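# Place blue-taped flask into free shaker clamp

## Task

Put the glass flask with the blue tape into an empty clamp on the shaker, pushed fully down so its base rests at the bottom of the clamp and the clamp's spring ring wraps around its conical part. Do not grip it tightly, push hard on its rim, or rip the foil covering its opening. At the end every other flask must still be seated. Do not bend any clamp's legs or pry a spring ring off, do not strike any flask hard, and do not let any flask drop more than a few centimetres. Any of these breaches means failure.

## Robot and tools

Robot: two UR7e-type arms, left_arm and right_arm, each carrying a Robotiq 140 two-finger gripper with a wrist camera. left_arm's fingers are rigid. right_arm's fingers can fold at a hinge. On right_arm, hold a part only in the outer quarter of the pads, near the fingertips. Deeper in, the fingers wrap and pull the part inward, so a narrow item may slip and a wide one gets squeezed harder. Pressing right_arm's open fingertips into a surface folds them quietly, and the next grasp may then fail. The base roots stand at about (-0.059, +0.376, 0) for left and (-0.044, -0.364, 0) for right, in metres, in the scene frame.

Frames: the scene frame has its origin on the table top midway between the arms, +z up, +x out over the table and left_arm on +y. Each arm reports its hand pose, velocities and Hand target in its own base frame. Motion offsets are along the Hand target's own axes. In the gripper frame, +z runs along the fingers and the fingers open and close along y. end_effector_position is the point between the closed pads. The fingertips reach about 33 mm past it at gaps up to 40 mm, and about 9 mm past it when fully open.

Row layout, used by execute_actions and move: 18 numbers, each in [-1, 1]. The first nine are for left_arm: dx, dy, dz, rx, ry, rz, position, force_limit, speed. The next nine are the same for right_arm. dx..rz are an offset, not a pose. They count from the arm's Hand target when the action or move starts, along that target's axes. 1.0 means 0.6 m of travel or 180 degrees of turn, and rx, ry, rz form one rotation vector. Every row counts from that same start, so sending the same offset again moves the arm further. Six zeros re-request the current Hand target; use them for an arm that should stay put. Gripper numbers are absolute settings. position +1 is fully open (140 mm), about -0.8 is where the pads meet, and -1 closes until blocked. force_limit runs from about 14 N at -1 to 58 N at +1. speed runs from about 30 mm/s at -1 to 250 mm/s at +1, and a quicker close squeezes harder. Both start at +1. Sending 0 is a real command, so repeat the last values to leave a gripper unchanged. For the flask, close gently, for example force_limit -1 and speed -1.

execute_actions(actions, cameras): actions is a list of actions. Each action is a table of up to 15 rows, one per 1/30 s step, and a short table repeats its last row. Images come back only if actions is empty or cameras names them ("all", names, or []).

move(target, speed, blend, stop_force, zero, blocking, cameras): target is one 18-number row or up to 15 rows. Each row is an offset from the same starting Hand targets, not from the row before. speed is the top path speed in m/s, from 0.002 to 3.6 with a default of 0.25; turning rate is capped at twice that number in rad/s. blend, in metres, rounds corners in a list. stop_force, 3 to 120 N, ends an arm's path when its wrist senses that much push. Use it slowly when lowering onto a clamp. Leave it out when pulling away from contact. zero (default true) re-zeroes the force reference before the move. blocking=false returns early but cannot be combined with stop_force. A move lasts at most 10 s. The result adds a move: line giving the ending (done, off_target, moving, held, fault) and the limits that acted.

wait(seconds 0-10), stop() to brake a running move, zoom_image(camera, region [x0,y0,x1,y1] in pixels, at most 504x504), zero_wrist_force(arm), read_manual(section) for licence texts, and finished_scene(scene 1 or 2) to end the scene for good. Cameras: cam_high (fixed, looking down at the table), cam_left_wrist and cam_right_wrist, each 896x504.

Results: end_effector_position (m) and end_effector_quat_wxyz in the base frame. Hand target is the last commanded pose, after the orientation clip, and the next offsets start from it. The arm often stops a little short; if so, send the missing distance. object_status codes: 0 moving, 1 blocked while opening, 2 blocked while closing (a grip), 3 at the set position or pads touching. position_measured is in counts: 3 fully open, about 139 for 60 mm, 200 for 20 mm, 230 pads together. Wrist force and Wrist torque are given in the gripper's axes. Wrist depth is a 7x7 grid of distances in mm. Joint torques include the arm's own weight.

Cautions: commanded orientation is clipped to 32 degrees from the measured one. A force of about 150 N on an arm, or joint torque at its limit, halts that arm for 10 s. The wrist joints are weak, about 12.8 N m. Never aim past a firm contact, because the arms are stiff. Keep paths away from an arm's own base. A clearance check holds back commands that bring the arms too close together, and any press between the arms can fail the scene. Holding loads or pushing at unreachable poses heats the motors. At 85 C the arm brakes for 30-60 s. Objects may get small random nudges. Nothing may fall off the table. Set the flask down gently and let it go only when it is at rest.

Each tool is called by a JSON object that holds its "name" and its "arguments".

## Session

{"name": "execute_actions", "arguments": {"actions": []}}

{"name": "zoom_image", "arguments": {"camera": "cam_high", "region": [300, 180, 600, 360]}}

Scene clock: 0.00 s.
left_arm: end_effector_position=(+0.7665, -0.1792, +0.2222) position_measured=3 object_status=3 end_effector_quat_wxyz=(+0.077, +0.904, +0.290, +0.303) | right_arm: end_effector_position=(+0.5707, -0.3061, +0.3046) position_measured=3 object_status=3 end_effector_quat_wxyz=(+0.011, +0.999, +0.042, -0.018)
Joint positions: left_arm=[-0.536 -1.219 1.586 -2.486 -1.23 2.081] | right_arm=[-0.68 -1.204 1.057 -1.412 -1.611 2.378]
Joint velocities: within noise
Joint torques (N m): no reading
Wrist force (N): no reading
Wrist torque (N m): no reading
Wrist force, peak (N): no reading
Wrist depth (mm): cam_left_wrist=[323 1264 1402 1501 1677 1915 2070 / 313 336 1351 1492 1635 1873 2037 / 306 329 354 1402 1574 1795 1915 / 298 127 348 376 1518 136 1929 / 87 111 340 364 402 1537 114 / - 302 324 352 395 1555 94 / - 295 307 344 - 415 -] | cam_right_wrist=[- 400 - 1356 1230 1230 1230 / - 414 - 1363 1293 1320 1300 / - 437 - 1341 1371 1386 1363 / - 125 - 1433 1458 138 1433 / - 117 - 1519 1538 1519 97 / - 538 - 1670 1670 - 102 / - 1727 1764 1764 1776 1776 -]
Hand target: left_arm +0.7665, -0.1792, +0.2222; +0.077, +0.904, +0.290, +0.303 | right_arm +0.5707, -0.3061, +0.3046; +0.011, +0.999, +0.042, -0.018
Tool commands: left_gripper/position=+1.0 left_gripper/force_limit=+1.0 left_gripper/speed=+1.0 right_gripper/position=+1.0 right_gripper/force_limit=+1.0 right_gripper/speed=+1.0
camera_calibration:
cam_left_wrist: T_world_to_cam=[[0.463425, -0.835307, 0.295804, -0.558317], [-0.818268, -0.531507, -0.218948, 0.58744], [0.34011, -0.140581, -0.929818, 0.0671361], [0, 0, 0, 1]] pos_world=[0.716588, -0.1447, 0.356195]
cam_right_wrist: T_world_to_cam=[[0.0779782, -0.996955, -0.0001846, -0.33484], [-0.931092, -0.0728928, 0.357426, 0.40356], [-0.356351, -0.0276996, -0.933941, 0.622027], [0, 0, 0, 1]] pos_world=[0.623523, -0.287174, 0.436632]

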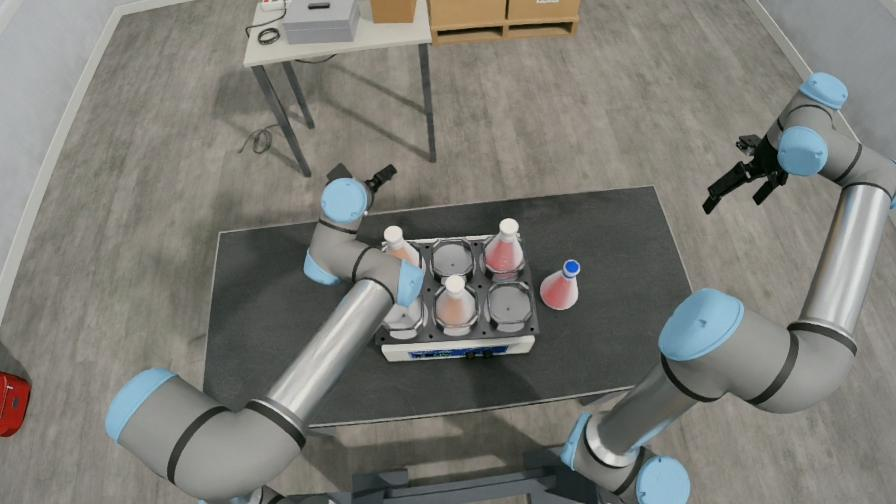

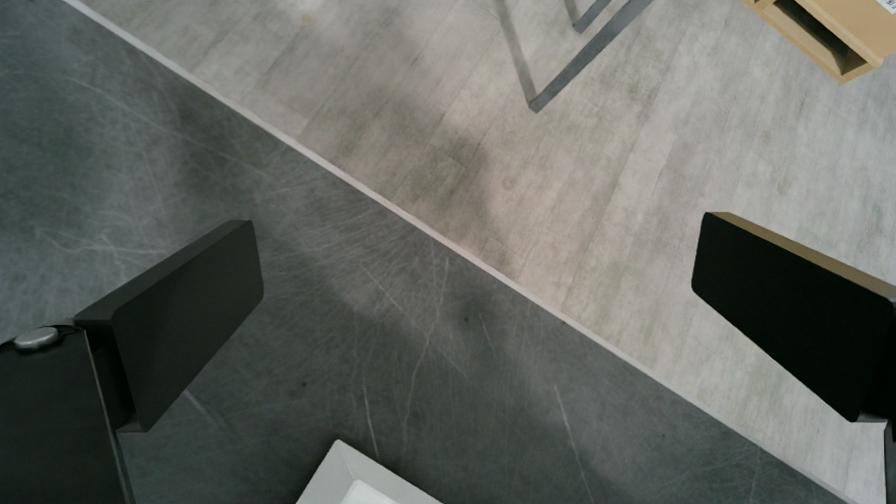

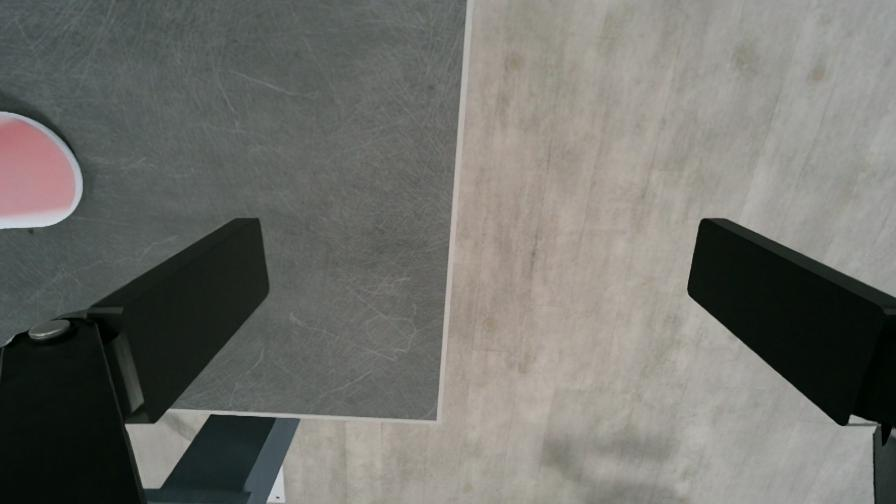

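Scaled by 1.680 from the camera's 896x504 image, which has a finer 1280x720 frame.

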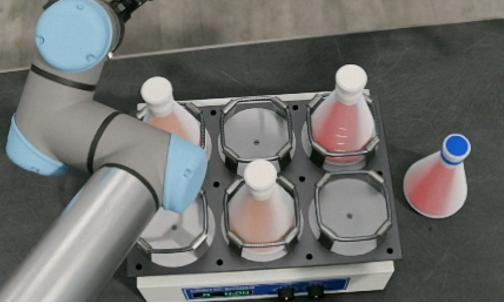

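{"name": "move", "arguments": {"target": [[0.126,0.079,-0.2,0,0,0,1,1,1,-0.12,-0.3,0,0.0216,0.222,-0.022,1,1,1],[0.028,-0.514,-0.598,0,0,0,1,1,1,-0.235,-0.602,0.005,0.0433,0.4438,-0.044,1,1,1]], "speed": 0.25, "blend": 0.03, "cameras": ["all"]}}

{"name": "zoom_image", "arguments": {"camera": "cam_high", "region": [370, 210, 610, 370]}}

{"name": "zoom_image", "arguments": {"camera": "cam_high", "region": [460, 220, 600, 360]}}

Scene clock: 29.60 s.
left_arm: end_effector_position=(+0.4171, +0.0700, +0.4222) position_measured=3 object_status=3 end_effector_quat_wxyz=(+0.077, +0.904, +0.290, +0.303) | right_arm: end_effector_position=(+0.4013, +0.0412, +0.2993) position_measured=3 object_status=3 end_effector_quat_wxyz=(-0.115, +0.773, +0.130, +0.610)
Joint positions: left_arm=[-0.343 -2.222 1.922 -1.867 -1.334 2.25] | right_arm=[-2.057 -2.756 2.382 0.068 -0.864 0.223]
Joint torques (N m): left_arm=[-5.66 -10.06 -32.19 -1.2 1.14 1.23] | right_arm=[7.61 38.76 -12.15 -0.61 3.27 1.68]
Wrist force (N): left_arm=[0.0 0.0 -0.1] | right_arm=[-0.2 -0.3 0.8]
Wrist torque (N m): left_arm=[0.02 0.01 -0.10] | right_arm=[0.04 0.12 0.04]
Wrist force, peak (N): left_arm=[-0.6 -2.3 -2.0] | right_arm=[-0.6 3.2 0.0]
Wrist depth (mm): cam_left_wrist=[1344 1518 - 1915 1989 2212 2333 / 1296 1410 590 629 1959 2121 2398 / 1277 541 540 - 670 2070 2312 / 1234 121 545 - 655 137 2193 / 87 104 - 568 607 472 114 / - 497 502 - 502 486 94 / - 1234 504 - 462 476 -] | cam_right_wrist=[- - 4585 3408 - 2473 - / 413 - 1693 1576 2293 2272 3114 / 513 3114 3764 2899 2655 2425 2866 / 433 126 387 2156 2357 135 2293 / - 117 357 306 - - 97 / - - - - - - 102 / - 264 - - - - -]
Hand target: left_arm +0.4171, +0.0700, +0.4222; +0.077, +0.904, +0.290, +0.303 | right_arm +0.3998, +0.0419, +0.2994; -0.082, +0.771, +0.101, +0.623
Off the commanded pose: left_arm 0.000 m, 0 deg | right_arm 0.002 m, 5 deg.
move: off_target (right_arm)
camera_calibration:
cam_left_wrist: T_world_to_cam=[[0.463425, -0.835307, 0.295804, -0.247482], [-0.818268, -0.531507, -0.218948, 0.477725], [0.34011, -0.140581, -0.929818, 0.406953], [0, 0, 0, 1]] pos_world=[0.367188, 0.1044, 0.556195]
cam_right_wrist: T_world_to_cam=[[0.359453, -0.932686, -0.029845, -0.0820777], [-0.504481, -0.16732, -0.847055, 0.466325], [0.785043, 0.319533, -0.530666, -0.0266615], [0, 0, 0, 1]] pos_world=[0.285686, 0.00999217, 0.378405]

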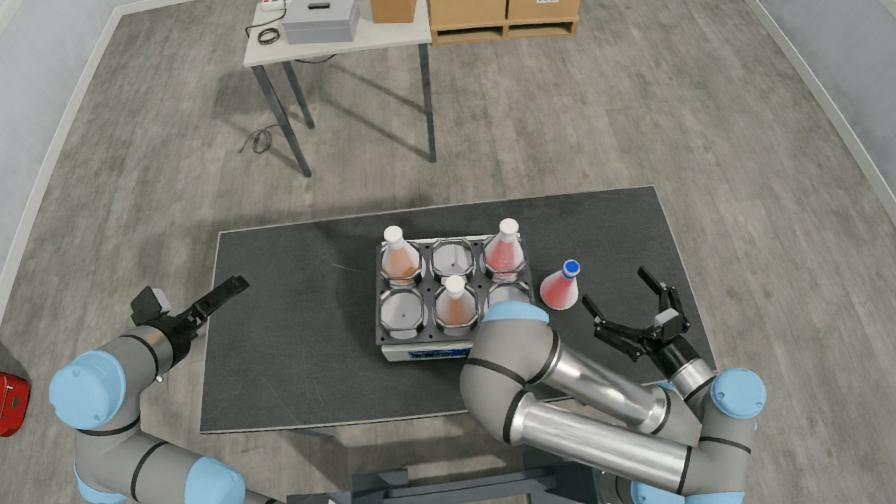

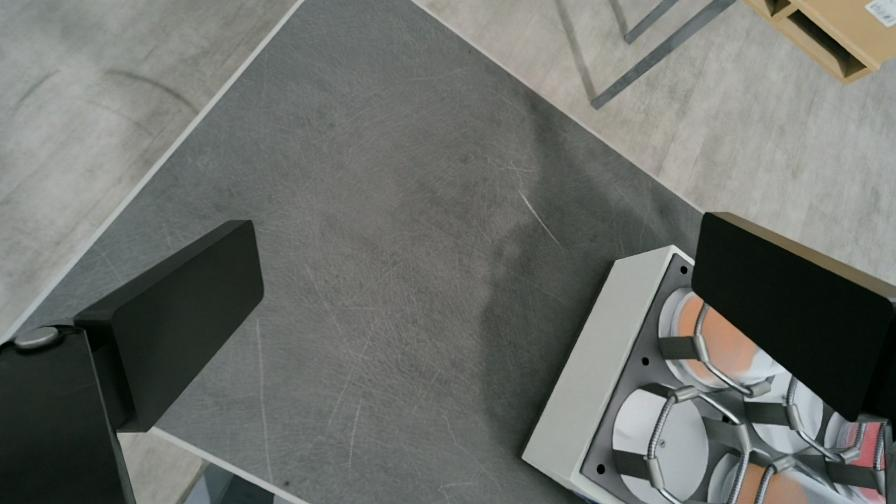

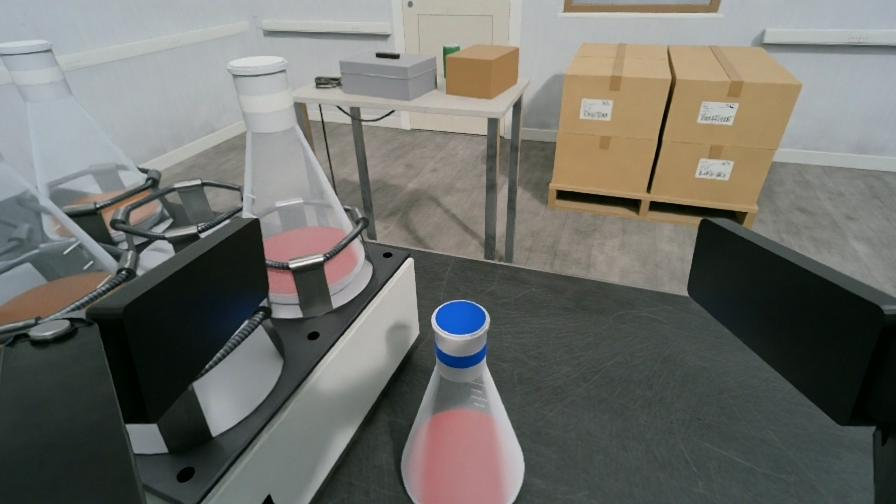

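Scaled by 2.100 from the camera's 896x504 image, which has a finer 1280x720 frame.

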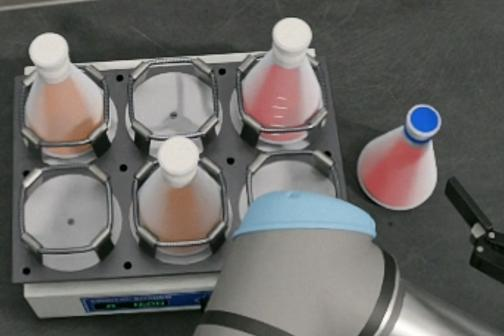

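Scaled by 3.600 from the camera's 896x504 image, which has a finer 1280x720 frame.

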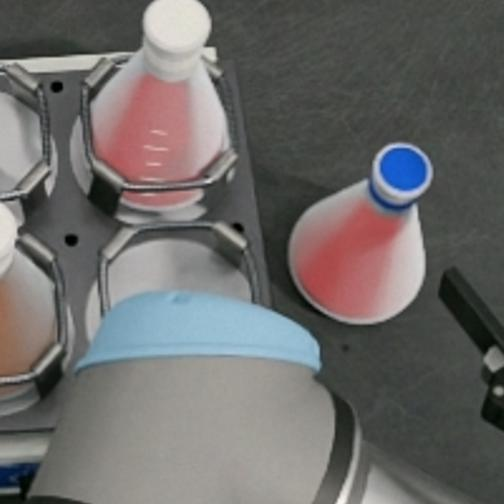

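{"name": "move", "arguments": {"target": [0,0,0,0,0,0,1,1,1,0.034,0.634,0.121,-0.0433,-0.4438,0.044,1,1,1], "speed": 0.15, "cameras": ["cam_high"]}}

Scene clock: 35.13 s.
left_arm: end_effector_position=(+0.4171, +0.0700, +0.4222) position_measured=3 object_status=3 end_effector_quat_wxyz=(+0.077, +0.904, +0.290, +0.303) | right_arm: end_effector_position=(+0.4182, +0.0058, +0.2997) position_measured=3 object_status=3 end_effector_quat_wxyz=(-0.058, +0.813, +0.086, +0.574)
Joint positions: left_arm=[-0.343 -2.222 1.922 -1.867 -1.334 2.25] | right_arm=[-2.318 -2.883 2.274 0.198 -0.995 0.229]
Joint torques (N m): left_arm=[-9.13 -11.53 -31.74 -1.07 -0.87 1] | right_arm=[6.7 42.99 -9.25 -0.75 3.18 1.74]
Wrist force (N): left_arm=[-0.2 0.1 -0.2] | right_arm=[0.0 -0.1 1.0]
Wrist torque (N m): left_arm=[0.03 0.06 -0.09] | right_arm=[0.08 0.09 0.01]
Wrist force, peak (N): left_arm=[-0.3 0.3 -0.4] | right_arm=[5.4 -1.2 2.1]
Wrist depth (mm): cam_left_wrist=[1365 1501 - 1677 1974 2156 2444 / 1330 1395 570 - 1873 2086 2444 / 1303 526 563 607 - 2138 2376 / 1246 128 535 597 608 136 2231 / 87 104 - 569 626 468 114 / - 480 496 - 473 490 94 / - 1210 503 543 437 473 446] | cam_right_wrist=[- 1547 1458 1458 2293 2293 4348 / 3152 3152 3275 3192 2473 3076 3076 / 423 2573 2473 2547 2449 2522 2547 / 149 126 600 637 606 135 2002 / - 117 376 - - - 97 / - 320 - - - - 102 / - 312 - - - - -]
Hand target: left_arm +0.4171, +0.0700, +0.4222; +0.077, +0.904, +0.290, +0.303 | right_arm +0.4181, +0.0059, +0.2997; -0.059, +0.813, +0.086, +0.574 (not the last commanded pose)
Off the commanded pose: left_arm 0.000 m, 0 deg | right_arm 0.347 m, 73 deg.
shoulder posture changed (right arm): the wrist came as close to joint 1's axis as it can, and the arm is now in the other of its two shoulder postures.
move: held (right_arm; a check stopped the path); limits=held
pose unreachable (right arm): on one or more control steps of this call, first in action 0 (counted from 0), this arm could not follow its commanded pose, so it was not sent that pose on those steps. It may still have moved: this result reports where it is.
cause: moving toward the commanded pose would bring two parts of the arm too close to each other (its gripper and another part of the arm, with joints 3 (elbow) to 6 (wrist 3) between them, 38 mm apart when it was first held).
Images, in order (width x height): cam_high 896x504.

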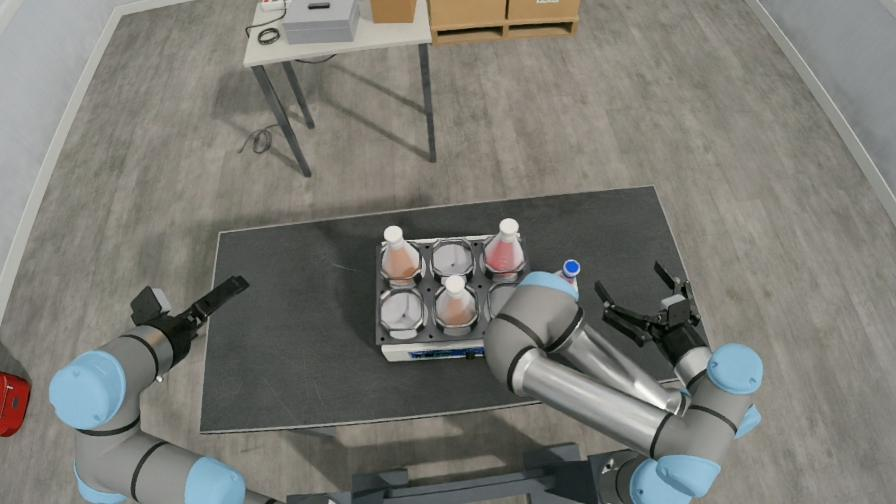

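{"name": "move", "arguments": {"target": [0,0,0,0,0,0,1,1,1,0.024,0.118,-0.18,0,0,0,1,1,1], "speed": 0.1, "cameras": ["cam_high"]}}

Scene clock: 45.57 s.
left_arm: end_effector_position=(+0.4171, +0.0700, +0.4222) position_measured=3 object_status=3 end_effector_quat_wxyz=(+0.077, +0.904, +0.290, +0.303) | right_arm: end_effector_position=(+0.3379, -0.0832, +0.3497) position_measured=3 object_status=3 end_effector_quat_wxyz=(-0.059, +0.813, +0.086, +0.574)
Joint positions: left_arm=[-0.343 -2.222 1.922 -1.867 -1.334 2.25] | right_arm=[-2.294 -2.491 2.166 -0.092 -0.973 0.241]
Joint torques (N m): left_arm=[-12.2 -10.48 -33.05 -1.25 -0.68 0.77] | right_arm=[-7.98 15.04 -13.68 1.31 -0.89 -1.68]
Wrist force (N): left_arm=[-0.1 0.1 -0.2] | right_arm=[-0.5 -0.2 1.1]
Wrist torque (N m): left_arm=[0.02 0.04 -0.11] | right_arm=[0.05 0.21 -0.08]
Wrist force, peak (N): left_arm=[-0.5 0.2 -0.5] | right_arm=[-0.4 -0.9 2.2]
Wrist depth (mm): cam_left_wrist=[1344 1466 - 1820 2053 2138 2354 / 1351 1290 - - 1915 2175 2398 / 1323 515 563 - 697 2086 2312 / 1210 127 551 601 648 137 2291 / 87 111 532 574 615 469 114 / - 473 509 - 546 491 94 / - 1222 508 598 494 473 445] | cam_right_wrist=[- 3941 1586 1868 2425 3192 - / 2683 3076 3408 2712 2547 3318 2137 / 517 1940 2655 2655 2655 2600 2655 / 426 126 719 - 2252 138 2193 / - 117 554 - 609 - 97 / - 468 - - - 500 102 / - 450 - 425 - 1356 -]
Hand target: left_arm +0.4171, +0.0700, +0.4222; +0.077, +0.904, +0.290, +0.303 | right_arm +0.3379, -0.0833, +0.3497; -0.059, +0.813, +0.086, +0.574
Off the commanded pose: left_arm 0.000 m, 0 deg | right_arm 0.000 m, 0 deg.
shoulder posture changed (right arm): the wrist came as close to joint 1's axis as it can, and the arm is now in the other of its two shoulder postures.
move: done
Images, in order (width x height): cam_high 896x504.

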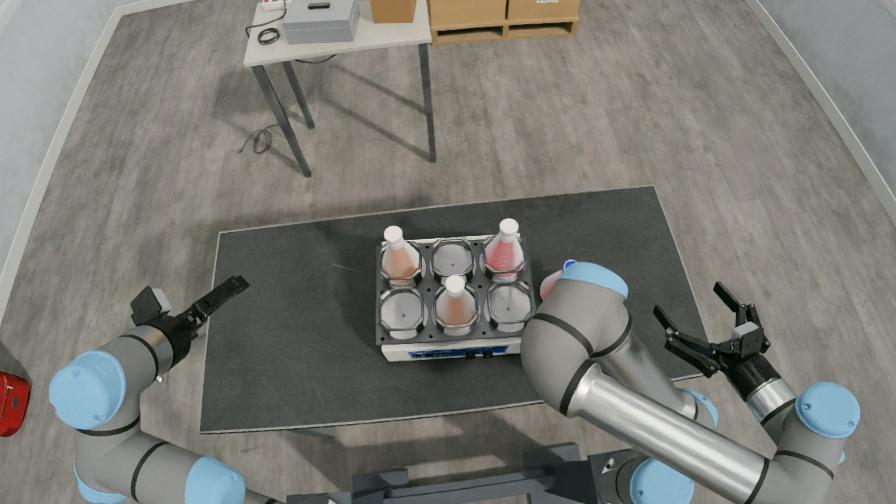

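{"name": "move", "arguments": {"target": [0,0,0,0,0,0,1,1,1,0.054,0.327,-0.0925,0,0,0,1,1,1], "speed": 0.12, "cameras": ["cam_high"]}}

Scene clock: 51.23 s.
left_arm: end_effector_position=(+0.4171, +0.0700, +0.4222) position_measured=3 object_status=3 end_effector_quat_wxyz=(+0.077, +0.904, +0.290, +0.303) | right_arm: end_effector_position=(+0.3380, -0.2836, +0.3995) position_measured=3 object_status=3 end_effector_quat_wxyz=(-0.059, +0.813, +0.086, +0.574)
Joint positions: left_arm=[-0.343 -2.222 1.922 -1.867 -1.334 2.25] | right_arm=[-1.817 -1.891 1.852 -0.644 -0.56 0.599]
Joint torques (N m): left_arm=[-11.67 -11.27 -31.82 -1.24 -0.35 0.44] | right_arm=[-8.32 -11.34 -22.37 0.5 -1.41 -1.7]
Wrist force (N): left_arm=[-0.1 0.0 0.0] | right_arm=[0.0 -0.1 1.1]
Wrist torque (N m): left_arm=[0.00 0.04 -0.10] | right_arm=[0.06 0.13 -0.11]
Wrist force, peak (N): left_arm=[-0.5 0.3 -0.1] | right_arm=[-0.9 -1.6 1.4]
Wrist depth (mm): cam_left_wrist=[1372 1510 - 1666 2005 2231 2354 / 1365 1402 562 648 1974 2231 2421 / 1296 531 - - 686 2121 2291 / 1228 128 545 610 643 137 2212 / 87 112 545 579 - 470 114 / - 483 - 565 525 485 94 / - 1258 510 - 460 474 444] | cam_right_wrist=[- 1693 1648 2627 2402 - 2627 / 3503 3408 3408 2802 2600 3455 3076 / 2866 2802 2802 2899 2712 2771 2834 / 516 125 - 2425 2156 138 2547 / - 117 - - 1882 135 97 / - - - - 1627 1617 102 / - - - - 1425 1417 -]
Hand target: left_arm +0.4171, +0.0700, +0.4222; +0.077, +0.904, +0.290, +0.303 | right_arm +0.3380, -0.2836, +0.3995; -0.059, +0.813, +0.086, +0.574
Off the commanded pose: left_arm 0.000 m, 0 deg | right_arm 0.000 m, 0 deg.
move: done
Images, in order (width x height): cam_high 896x504.

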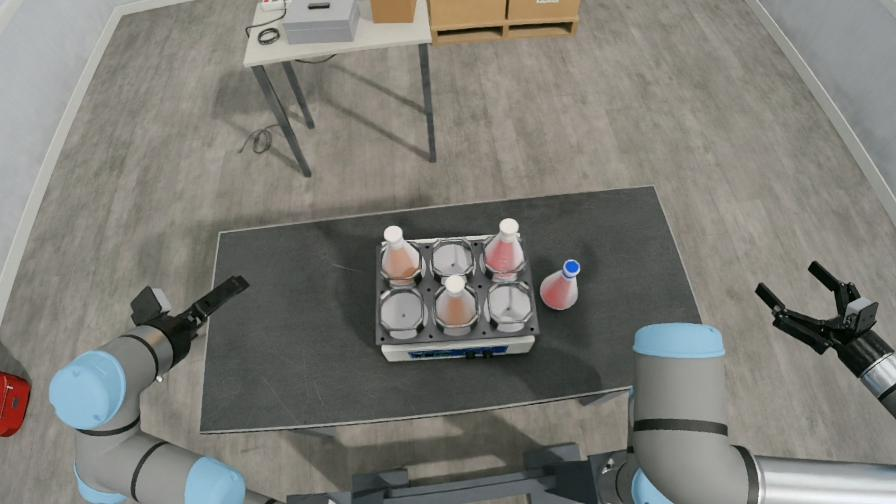

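{"name": "move", "arguments": {"target": [[0,0,0,0,0,0,1,1,1,0.099,-0.061,0.38,-0.0336,-0.0857,0.0187,1,1,1],[0,0,0,0,0,0,1,1,1,0.0525,-0.428,0.442,-0.0336,-0.0857,0.0187,1,1,1],[0,0,0,0,0,0,1,1,1,-0.054,-0.533,0.341,-0.0336,-0.0857,0.0187,1,1,1]], "speed": 0.15, "blend": 0.03, "cameras": ["cam_right_wrist","cam_high"]}}

{"name": "zoom_image", "arguments": {"camera": "cam_high", "region": [460, 220, 600, 360]}}

Scene clock: 65.13 s.
left_arm: end_effector_position=(+0.4171, +0.0700, +0.4222) position_measured=3 object_status=3 end_effector_quat_wxyz=(+0.077, +0.904, +0.290, +0.303) | right_arm: end_effector_position=(+0.4499, +0.0665, +0.2993) position_measured=3 object_status=3 end_effector_quat_wxyz=(-0.020, +0.886, +0.039, +0.461)
Joint positions: left_arm=[-0.343 -2.222 1.922 -1.867 -1.334 2.25] | right_arm=[-0.504 -2.359 2.514 -2.595 -1.096 2.773]
Joint torques (N m): left_arm=[-11.66 -10.94 -31.58 -1.45 -0.02 0.09] | right_arm=[6.42 5.22 -21.34 -5.32 -1.5 1.75]
Wrist force (N): left_arm=[-0.2 -0.2 0.2] | right_arm=[-0.3 0.5 0.7]
Wrist torque (N m): left_arm=[-0.03 0.06 -0.10] | right_arm=[0.19 0.19 -0.09]
Wrist force, peak (N): left_arm=[-0.5 0.2 -0.3] | right_arm=[-1.8 -0.8 -0.3]
Wrist depth (mm): cam_left_wrist=[1365 1483 597 663 2070 2121 2333 / 1337 1358 - 648 1959 2121 2444 / 1303 515 579 - - 2103 2421 / 1228 127 525 607 653 137 2212 / 87 112 563 594 555 450 114 / - 93 523 - 482 484 94 / - 1172 480 - 458 475 -] | cam_right_wrist=[191 2379 2425 2402 2335 2402 2335 / 1970 2119 2050 2067 2137 2084 2102 / 359 332 368 581 573 - 1789 / 297 126 339 516 - 135 1576 / - 117 341 274 - - 97 / - 271 327 - - - 102 / - 256 318 381 - - -]
Hand target: left_arm +0.4171, +0.0700, +0.4222; +0.077, +0.904, +0.290, +0.303 | right_arm +0.4498, +0.0665, +0.2993; -0.020, +0.886, +0.039, +0.461
Off the commanded pose: left_arm 0.000 m, 0 deg | right_arm 0.000 m, 0 deg.
move: done
camera_calibration:
cam_right_wrist: T_world_to_cam=[[0.101999, -0.994647, -0.0165632, 0.0399826], [-0.80425, -0.0726518, -0.589834, 0.546644], [0.585473, 0.0734833, -0.807355, 0.116057], [0, 0, 0, 1]] pos_world=[0.367611, 0.0709549, 0.416791]
Images, in order (width x height): cam_high 896x504, cam_right_wrist 896x504.

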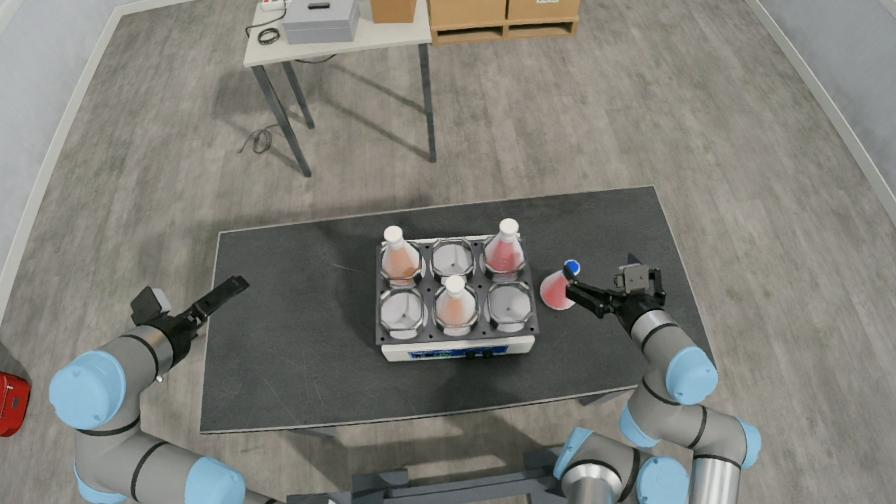

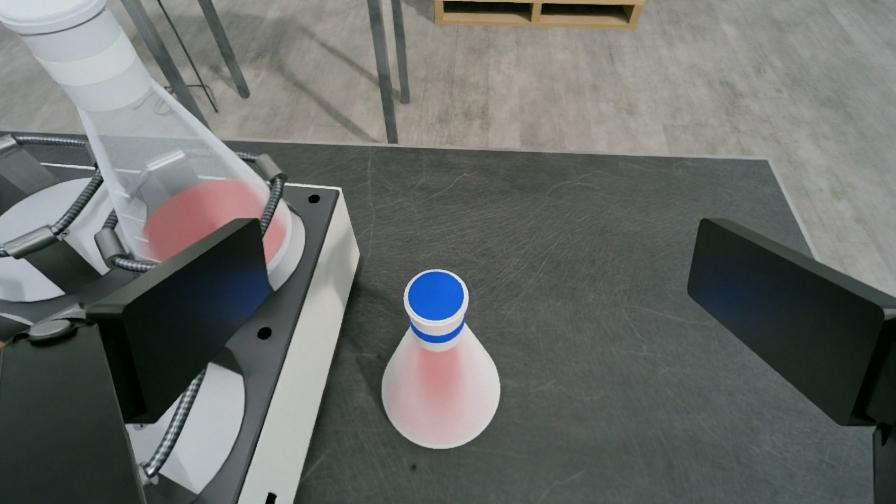

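Scaled by 3.600 from the camera's 896x504 image, which has a finer 1280x720 frame.

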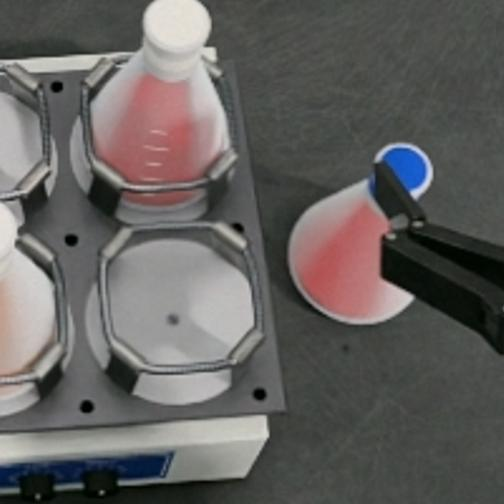

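{"name": "move", "arguments": {"target": [0,0,0,0,0,0,1,1,1,-0.0843,-0.0463,0.0538,0,0,0,0.25,-1,-1], "speed": 0.12, "cameras": ["cam_right_wrist"]}}

{"name": "zoom_image", "arguments": {"camera": "cam_right_wrist", "region": [300, 250, 600, 504]}}

Scene clock: 76.13 s.
left_arm: end_effector_position=(+0.4171, +0.0700, +0.4222) position_measured=3 object_status=3 end_effector_quat_wxyz=(+0.077, +0.904, +0.290, +0.303) | right_arm: end_effector_position=(+0.4448, +0.0940, +0.2393) position_measured=98 object_status=0 end_effector_quat_wxyz=(-0.020, +0.886, +0.039, +0.461)
Joint positions: left_arm=[-0.343 -2.222 1.922 -1.867 -1.334 2.25] | right_arm=[-0.354 -2.252 2.654 -2.885 -1.213 2.877]
Joint torques (N m): left_arm=[-11.51 -11.22 -31.06 -1.34 0.12 -0.07] | right_arm=[-8.3 -7.11 -15.67 -5.89 3.26 -1.71]
Wrist force (N): left_arm=[0.2 -0.1 -0.3] | right_arm=[-0.2 0.2 0.9]
Wrist torque (N m): left_arm=[-0.01 -0.02 -0.10] | right_arm=[0.10 0.19 -0.09]
Wrist force, peak (N): left_arm=[-0.5 0.0 -0.5] | right_arm=[-1.6 -0.5 2.0]
Wrist depth (mm): cam_left_wrist=[1387 1475 - 653 1974 2212 2376 / 1330 1372 611 637 1887 2231 2541 / 1296 516 559 - 746 2021 2333 / 1228 127 - - - 579 2212 / 87 105 536 582 601 488 114 / - 485 500 - 505 489 94 / - 1222 521 546 468 476 -] | cam_right_wrist=[2232 2212 2357 2314 2272 2252 2379 / 319 282 539 2002 2002 2102 1716 / 265 251 301 488 491 - 475 / 236 242 139 220 148 - 439 / - 88 119 - - - 82 / - - - - - - - / - - - - - - -]
Hand target: left_arm +0.4171, +0.0700, +0.4222; +0.077, +0.904, +0.290, +0.303 | right_arm +0.4448, +0.0940, +0.2393; -0.020, +0.886, +0.039, +0.461
Off the commanded pose: left_arm 0.000 m, 0 deg | right_arm 0.000 m, 0 deg.
move: done
camera_calibration:
cam_right_wrist: T_world_to_cam=[[0.101718, -0.994676, -0.0165302, 0.0669554], [-0.804359, -0.0724554, -0.58971, 0.509126], [0.585372, 0.0732803, -0.807446, 0.0686702], [0, 0, 0, 1]] pos_world=[0.362512, 0.0984557, 0.356791]
Images, in order (width x height): cam_right_wrist 896x504.

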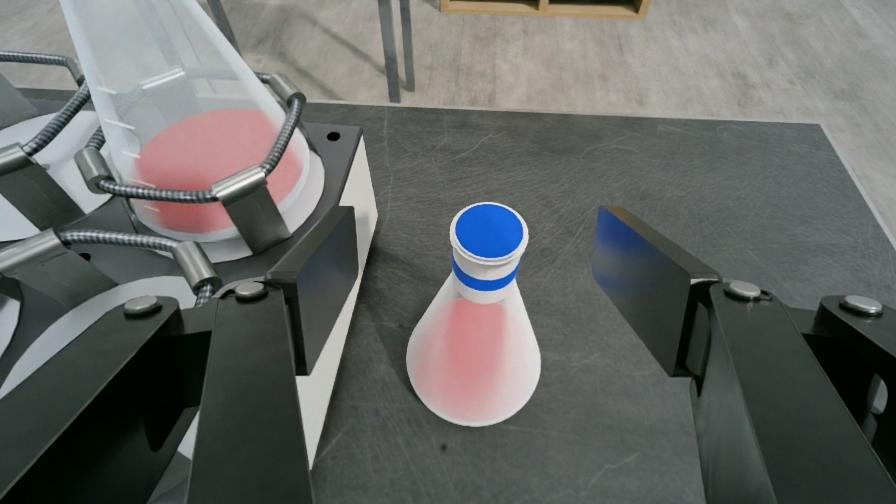

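Scaled by 1.680 from the camera's 896x504 image, which has a finer 1280x720 frame.

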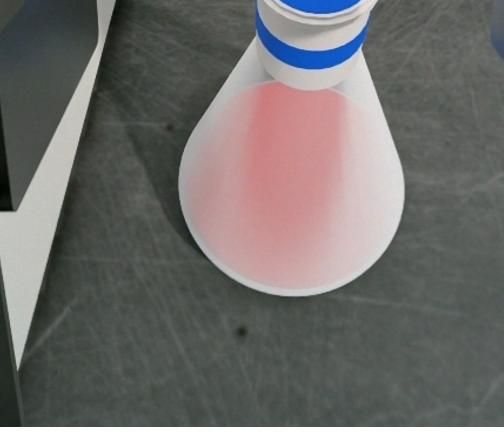

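{"name": "move", "arguments": {"target": [0,0,0,0,0,0,1,1,1,-0.0723,0.003,0.1273,0,0.128,0,0.25,-1,-1], "speed": 0.12, "cameras": ["cam_right_wrist","cam_high"]}}

{"name": "zoom_image", "arguments": {"camera": "cam_right_wrist", "region": [230, 80, 730, 500]}}

Scene clock: 80.67 s.
left_arm: end_effector_position=(+0.4171, +0.0700, +0.4222) position_measured=3 object_status=3 end_effector_quat_wxyz=(+0.077, +0.904, +0.290, +0.303) | right_arm: end_effector_position=(+0.4571, +0.0946, +0.2120) position_measured=98 object_status=3 end_effector_quat_wxyz=(-0.024, +0.853, +0.038, +0.520)
Joint positions: left_arm=[-0.343 -2.222 1.922 -1.867 -1.334 2.25] | right_arm=[-0.391 -2.029 2.807 -3.392 -1.146 2.908]
Joint torques (N m): left_arm=[-11.51 -10.64 -30.87 -1.33 0.25 -0.3] | right_arm=[4.29 -10.09 -25.02 -3 -0.74 -0.07]
Wrist force (N): left_arm=[-0.2 0.1 0.0] | right_arm=[-0.2 0.4 0.7]
Wrist torque (N m): left_arm=[0.02 0.07 -0.10] | right_arm=[0.15 0.16 -0.07]
Wrist force, peak (N): left_arm=[-0.3 -0.2 -0.4] | right_arm=[-5.2 4.0 3.0]
Wrist depth (mm): cam_left_wrist=[1344 1466 593 1770 1929 2251 2467 / 1323 1351 - - 1959 2193 2467 / 1309 541 583 - 713 2103 2312 / 1228 127 586 575 651 136 2212 / 87 111 553 573 569 472 - / - 481 509 - 507 488 94 / - 1210 504 555 481 482 -] | cam_right_wrist=[2834 2899 3076 2473 2335 3039 3275 / 305 265 2272 2212 2402 2357 2335 / 226 220 274 - 528 522 1970 / 225 216 138 193 168 125 - / - 88 119 - - - 82 / - - 308 - - - - / - - - - - - -]
Hand target: left_arm +0.4171, +0.0700, +0.4222; +0.077, +0.904, +0.290, +0.303 | right_arm +0.4571, +0.0946, +0.2120; -0.024, +0.853, +0.038, +0.520 (not the last commanded pose)
Off the commanded pose: left_arm 0.000 m, 0 deg | right_arm 0.058 m, 15 deg.
move: held (right_arm; a check stopped the path); limits=held
pose unreachable (right arm): on one or more control steps of this call, first in action 0 (counted from 0), this arm could not follow its commanded pose, so it was not sent that pose on those steps. It may still have moved: this result reports where it is.
cause: moving toward the commanded pose would bring two parts of the arm too close to each other (joints 3 (elbow) and 4 (wrist 1) lie between them).
camera_calibration:
cam_right_wrist: T_world_to_cam=[[0.106727, -0.994161, -0.015923, 0.0634528], [-0.718024, -0.0659853, -0.692883, 0.484703], [0.687786, 0.0853826, -0.720874, -0.0269306], [0, 0, 0, 1]] pos_world=[0.359779, 0.097365, 0.317439]
Images, in order (width x height): cam_high 896x504, cam_right_wrist 896x504.

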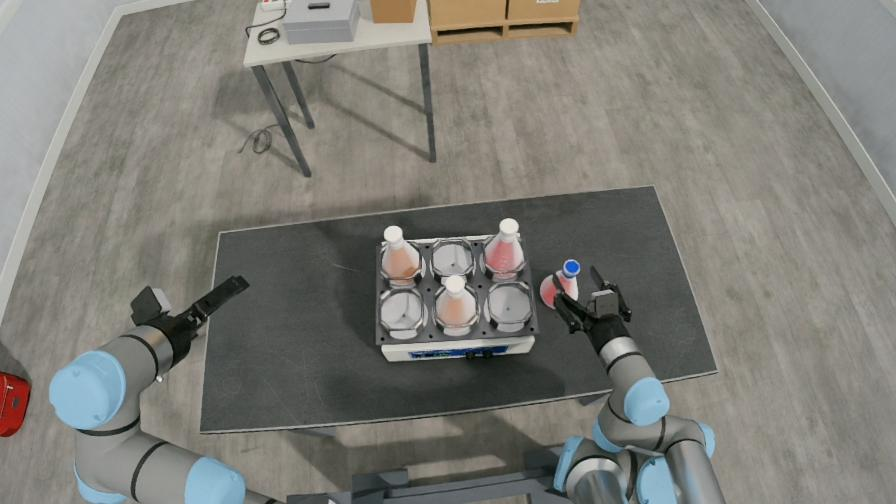

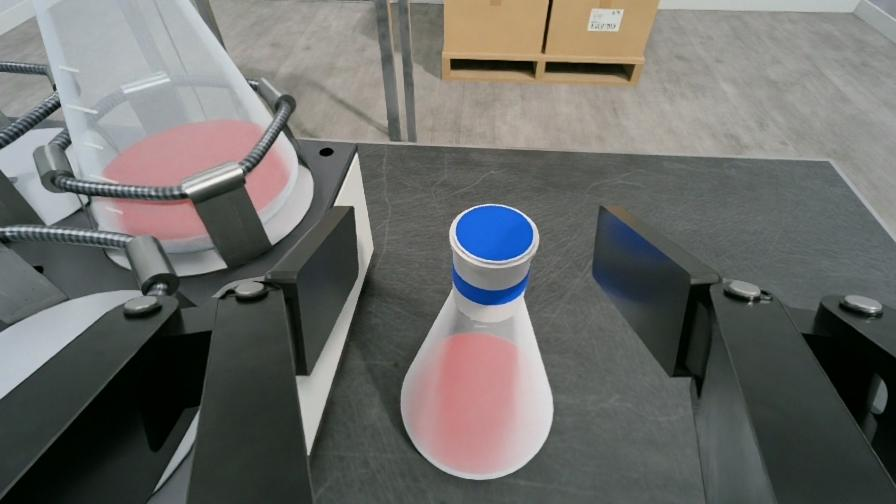

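Scaled by 1.008 from the camera's 896x504 image, which has a finer 1280x720 frame.

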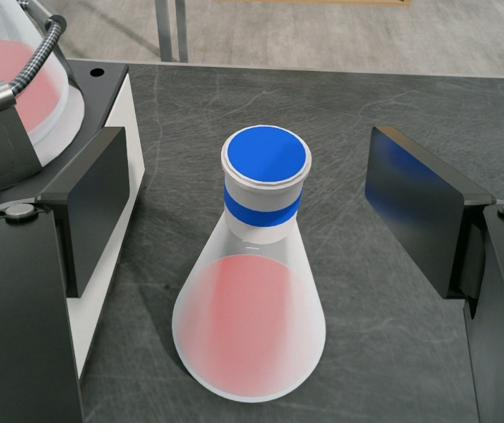

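{"name": "move", "arguments": {"target": [[0,0,0,0,0,0,1,1,1,0.045,-0.0447,-0.0507,-0.1157,0.0125,0.0563,0.25,-1,-1],[0,0,0,0,0,0,1,1,1,-0.0475,-0.0118,0.0788,-0.1157,0.0125,0.0563,0.25,-1,-1]], "speed": 0.12, "cameras": ["cam_right_wrist","cam_high"]}}

{"name": "zoom_image", "arguments": {"camera": "cam_right_wrist", "region": [230, 80, 730, 500]}}

Scene clock: 102.03 s.
left_arm: end_effector_position=(+0.4171, +0.0700, +0.4222) position_measured=3 object_status=3 end_effector_quat_wxyz=(+0.077, +0.904, +0.290, +0.303) | right_arm: end_effector_position=(+0.4853, +0.1044, +0.1651) position_measured=98 object_status=3 end_effector_quat_wxyz=(+0.084, +0.833, -0.132, +0.531)
Joint positions: left_arm=[-0.343 -2.222 1.922 -1.867 -1.334 2.25] | right_arm=[0.243 -1.381 2.618 -3.876 -2.07 3.399]
Joint torques (N m): left_arm=[-11.43 -9.8 -31.12 -1.56 0.6 -0.73] | right_arm=[4.49 -9.63 -5.11 -4.54 -3.26 1.71]
Wrist force (N): left_arm=[0.0 0.1 0.0] | right_arm=[-0.1 0.2 0.7]
Wrist torque (N m): left_arm=[0.02 0.03 -0.10] | right_arm=[0.09 0.14 0.02]
Wrist force, peak (N): left_arm=[0.1 0.5 -0.4] | right_arm=[-1.0 0.3 2.2]
Wrist depth (mm): cam_left_wrist=[1380 1501 - 1887 1944 2231 2566 / 1323 1418 - 627 2021 2138 2592 / 1277 523 547 - 668 2070 2376 / 1222 127 529 626 648 136 2231 / 87 111 545 577 640 466 114 / - 473 519 566 518 488 94 / - 1252 528 537 472 474 483] | cam_right_wrist=[2712 2771 2232 2627 3152 2933 - / 2212 2174 2335 2449 2573 2473 2293 / 123 200 446 - - - - / 128 171 139 - 148 - - / - 88 119 276 314 - 82 / - - - - 274 - - / - - - 236 - - -]
Hand target: left_arm +0.4171, +0.0700, +0.4222; +0.077, +0.904, +0.290, +0.303 | right_arm +0.4853, +0.1044, +0.1650; +0.084, +0.833, -0.132, +0.531
Off the commanded pose: left_arm 0.000 m, 0 deg | right_arm 0.000 m, 0 deg.
move: done
camera_calibration:
cam_right_wrist: T_world_to_cam=[[-0.29234, -0.956217, -0.0136341, 0.258696], [-0.659815, 0.212001, -0.720901, 0.42044], [0.692229, -0.201752, -0.692903, -0.0578534], [0, 0, 0, 1]] pos_world=[0.393088, 0.146564, 0.266536]
Images, in order (width x height): cam_high 896x504, cam_right_wrist 896x504.

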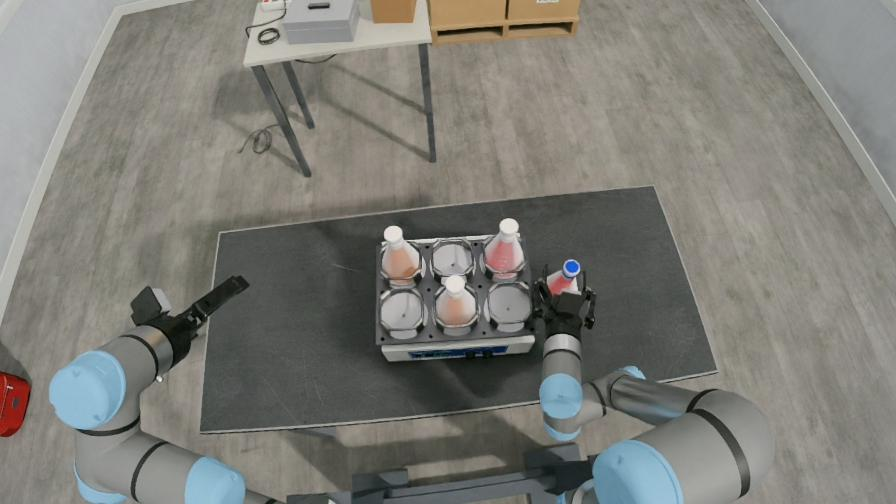

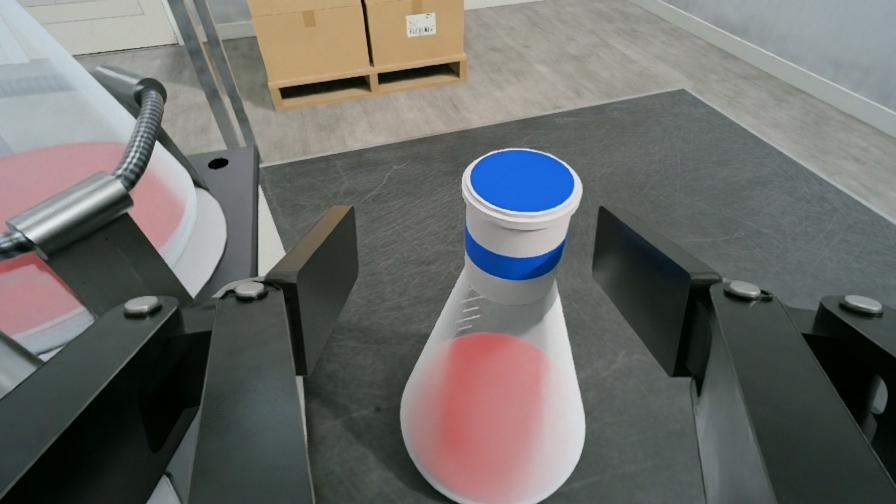

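Scaled by 1.008 from the camera's 896x504 image, which has a finer 1280x720 frame.

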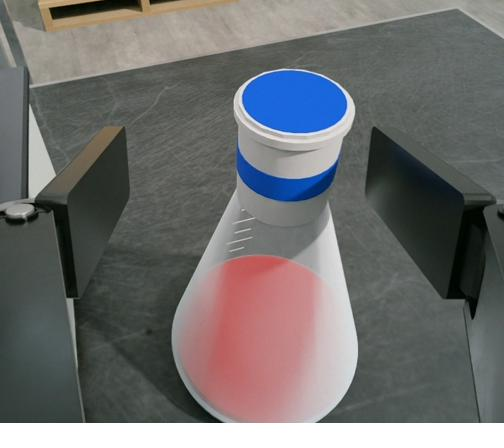

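{"name": "move", "arguments": {"target": [[0,0,0,0,0,0,1,1,1,-0.003,0.015,0.0014,0,0,0,0.25,-1,-1],[0,0,0,0,0,0,1,1,1,-0.003,0.015,0.0014,0,0,0,-1,-1,-1]], "speed": 0.08, "cameras": ["cam_right_wrist","cam_high"]}}

{"name": "zoom_image", "arguments": {"camera": "cam_right_wrist", "region": [230, 80, 730, 500]}}

Scene clock: 109.00 s.
left_arm: end_effector_position=(+0.4171, +0.0700, +0.4222) position_measured=3 object_status=3 end_effector_quat_wxyz=(+0.077, +0.904, +0.290, +0.303) | right_arm: end_effector_position=(+0.4825, +0.0958, +0.1630) position_measured=178 object_status=2 end_effector_quat_wxyz=(+0.084, +0.833, -0.132, +0.531)
Joint positions: left_arm=[-0.343 -2.222 1.922 -1.867 -1.334 2.25] | right_arm=[0.213 -1.382 2.639 -3.904 -2.043 3.382]
Joint torques (N m): left_arm=[-10.85 -9.72 -29.77 -1.56 0.91 -0.92] | right_arm=[5.93 -23.46 -15.9 -1.11 -0.68 1.78]
Wrist force (N): left_arm=[-0.3 0.1 0.1] | right_arm=[1.7 0.5 -0.7]
Wrist torque (N m): left_arm=[0.02 0.07 -0.10] | right_arm=[0.01 0.11 -0.13]
Wrist force, peak (N): left_arm=[-0.3 0.4 -0.2] | right_arm=[1.7 0.5 -0.7]
Wrist depth (mm): cam_left_wrist=[1365 1434 598 1846 2021 2291 2291 / 1296 1380 577 - 1901 2070 2421 / 1296 515 558 - - 2070 2354 / 1228 127 544 627 607 - 2312 / 87 111 546 552 610 485 114 / - 477 526 574 544 492 94 / - 1210 504 - 471 478 446] | cam_right_wrist=[2834 2967 2335 2402 3152 2967 2193 / 2272 2156 2293 2600 2655 2402 2335 / 156 202 - 144 - - 1854 / 134 179 - 152 146 359 - / 141 155 - - - 91 - / - - - - - - - / - - - 230 - - -]
Hand target: left_arm +0.4171, +0.0700, +0.4222; +0.077, +0.904, +0.290, +0.303 | right_arm +0.4825, +0.0958, +0.1630; +0.084, +0.833, -0.132, +0.531
Off the commanded pose: left_arm 0.000 m, 0 deg | right_arm 0.000 m, 0 deg.
move: done
camera_calibration:
cam_right_wrist: T_world_to_cam=[[-0.29234, -0.956217, -0.0136341, 0.249627], [-0.659815, 0.212001, -0.720901, 0.418974], [0.692229, -0.201752, -0.692903, -0.059036], [0, 0, 0, 1]] pos_world=[0.390288, 0.137964, 0.264536]
Images, in order (width x height): cam_high 896x504, cam_right_wrist 896x504.

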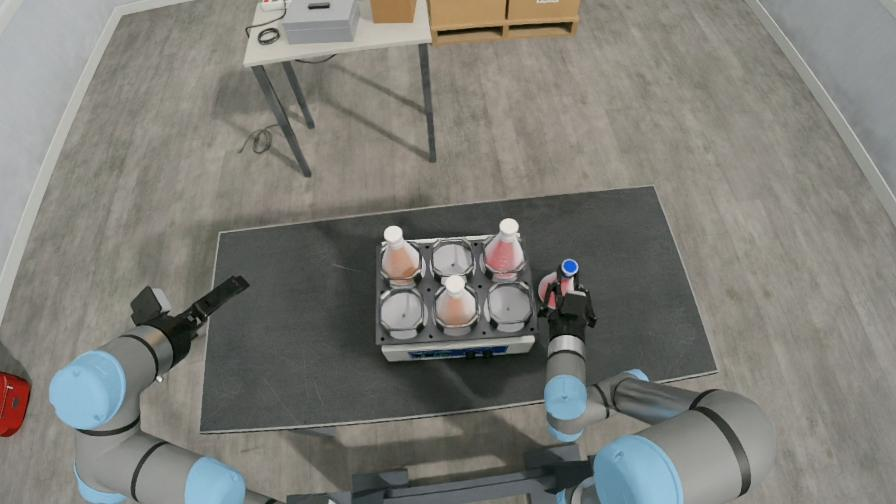

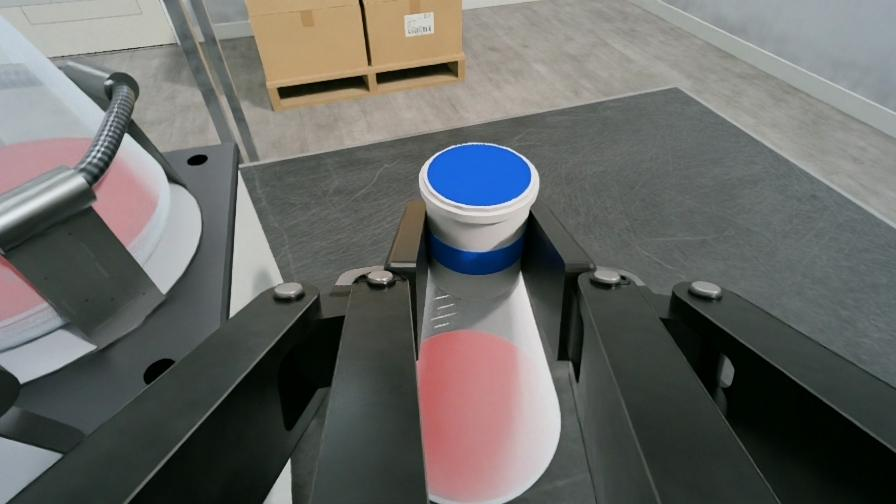

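Scaled by 1.008 from the camera's 896x504 image, which has a finer 1280x720 frame.

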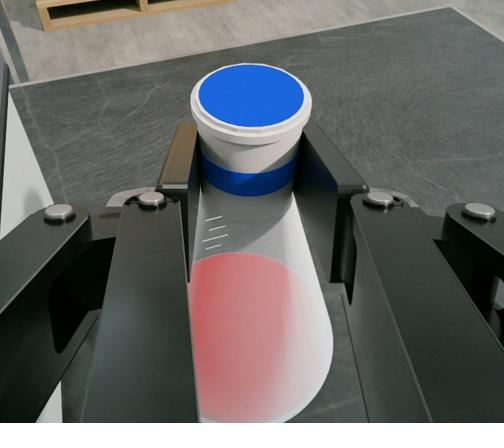

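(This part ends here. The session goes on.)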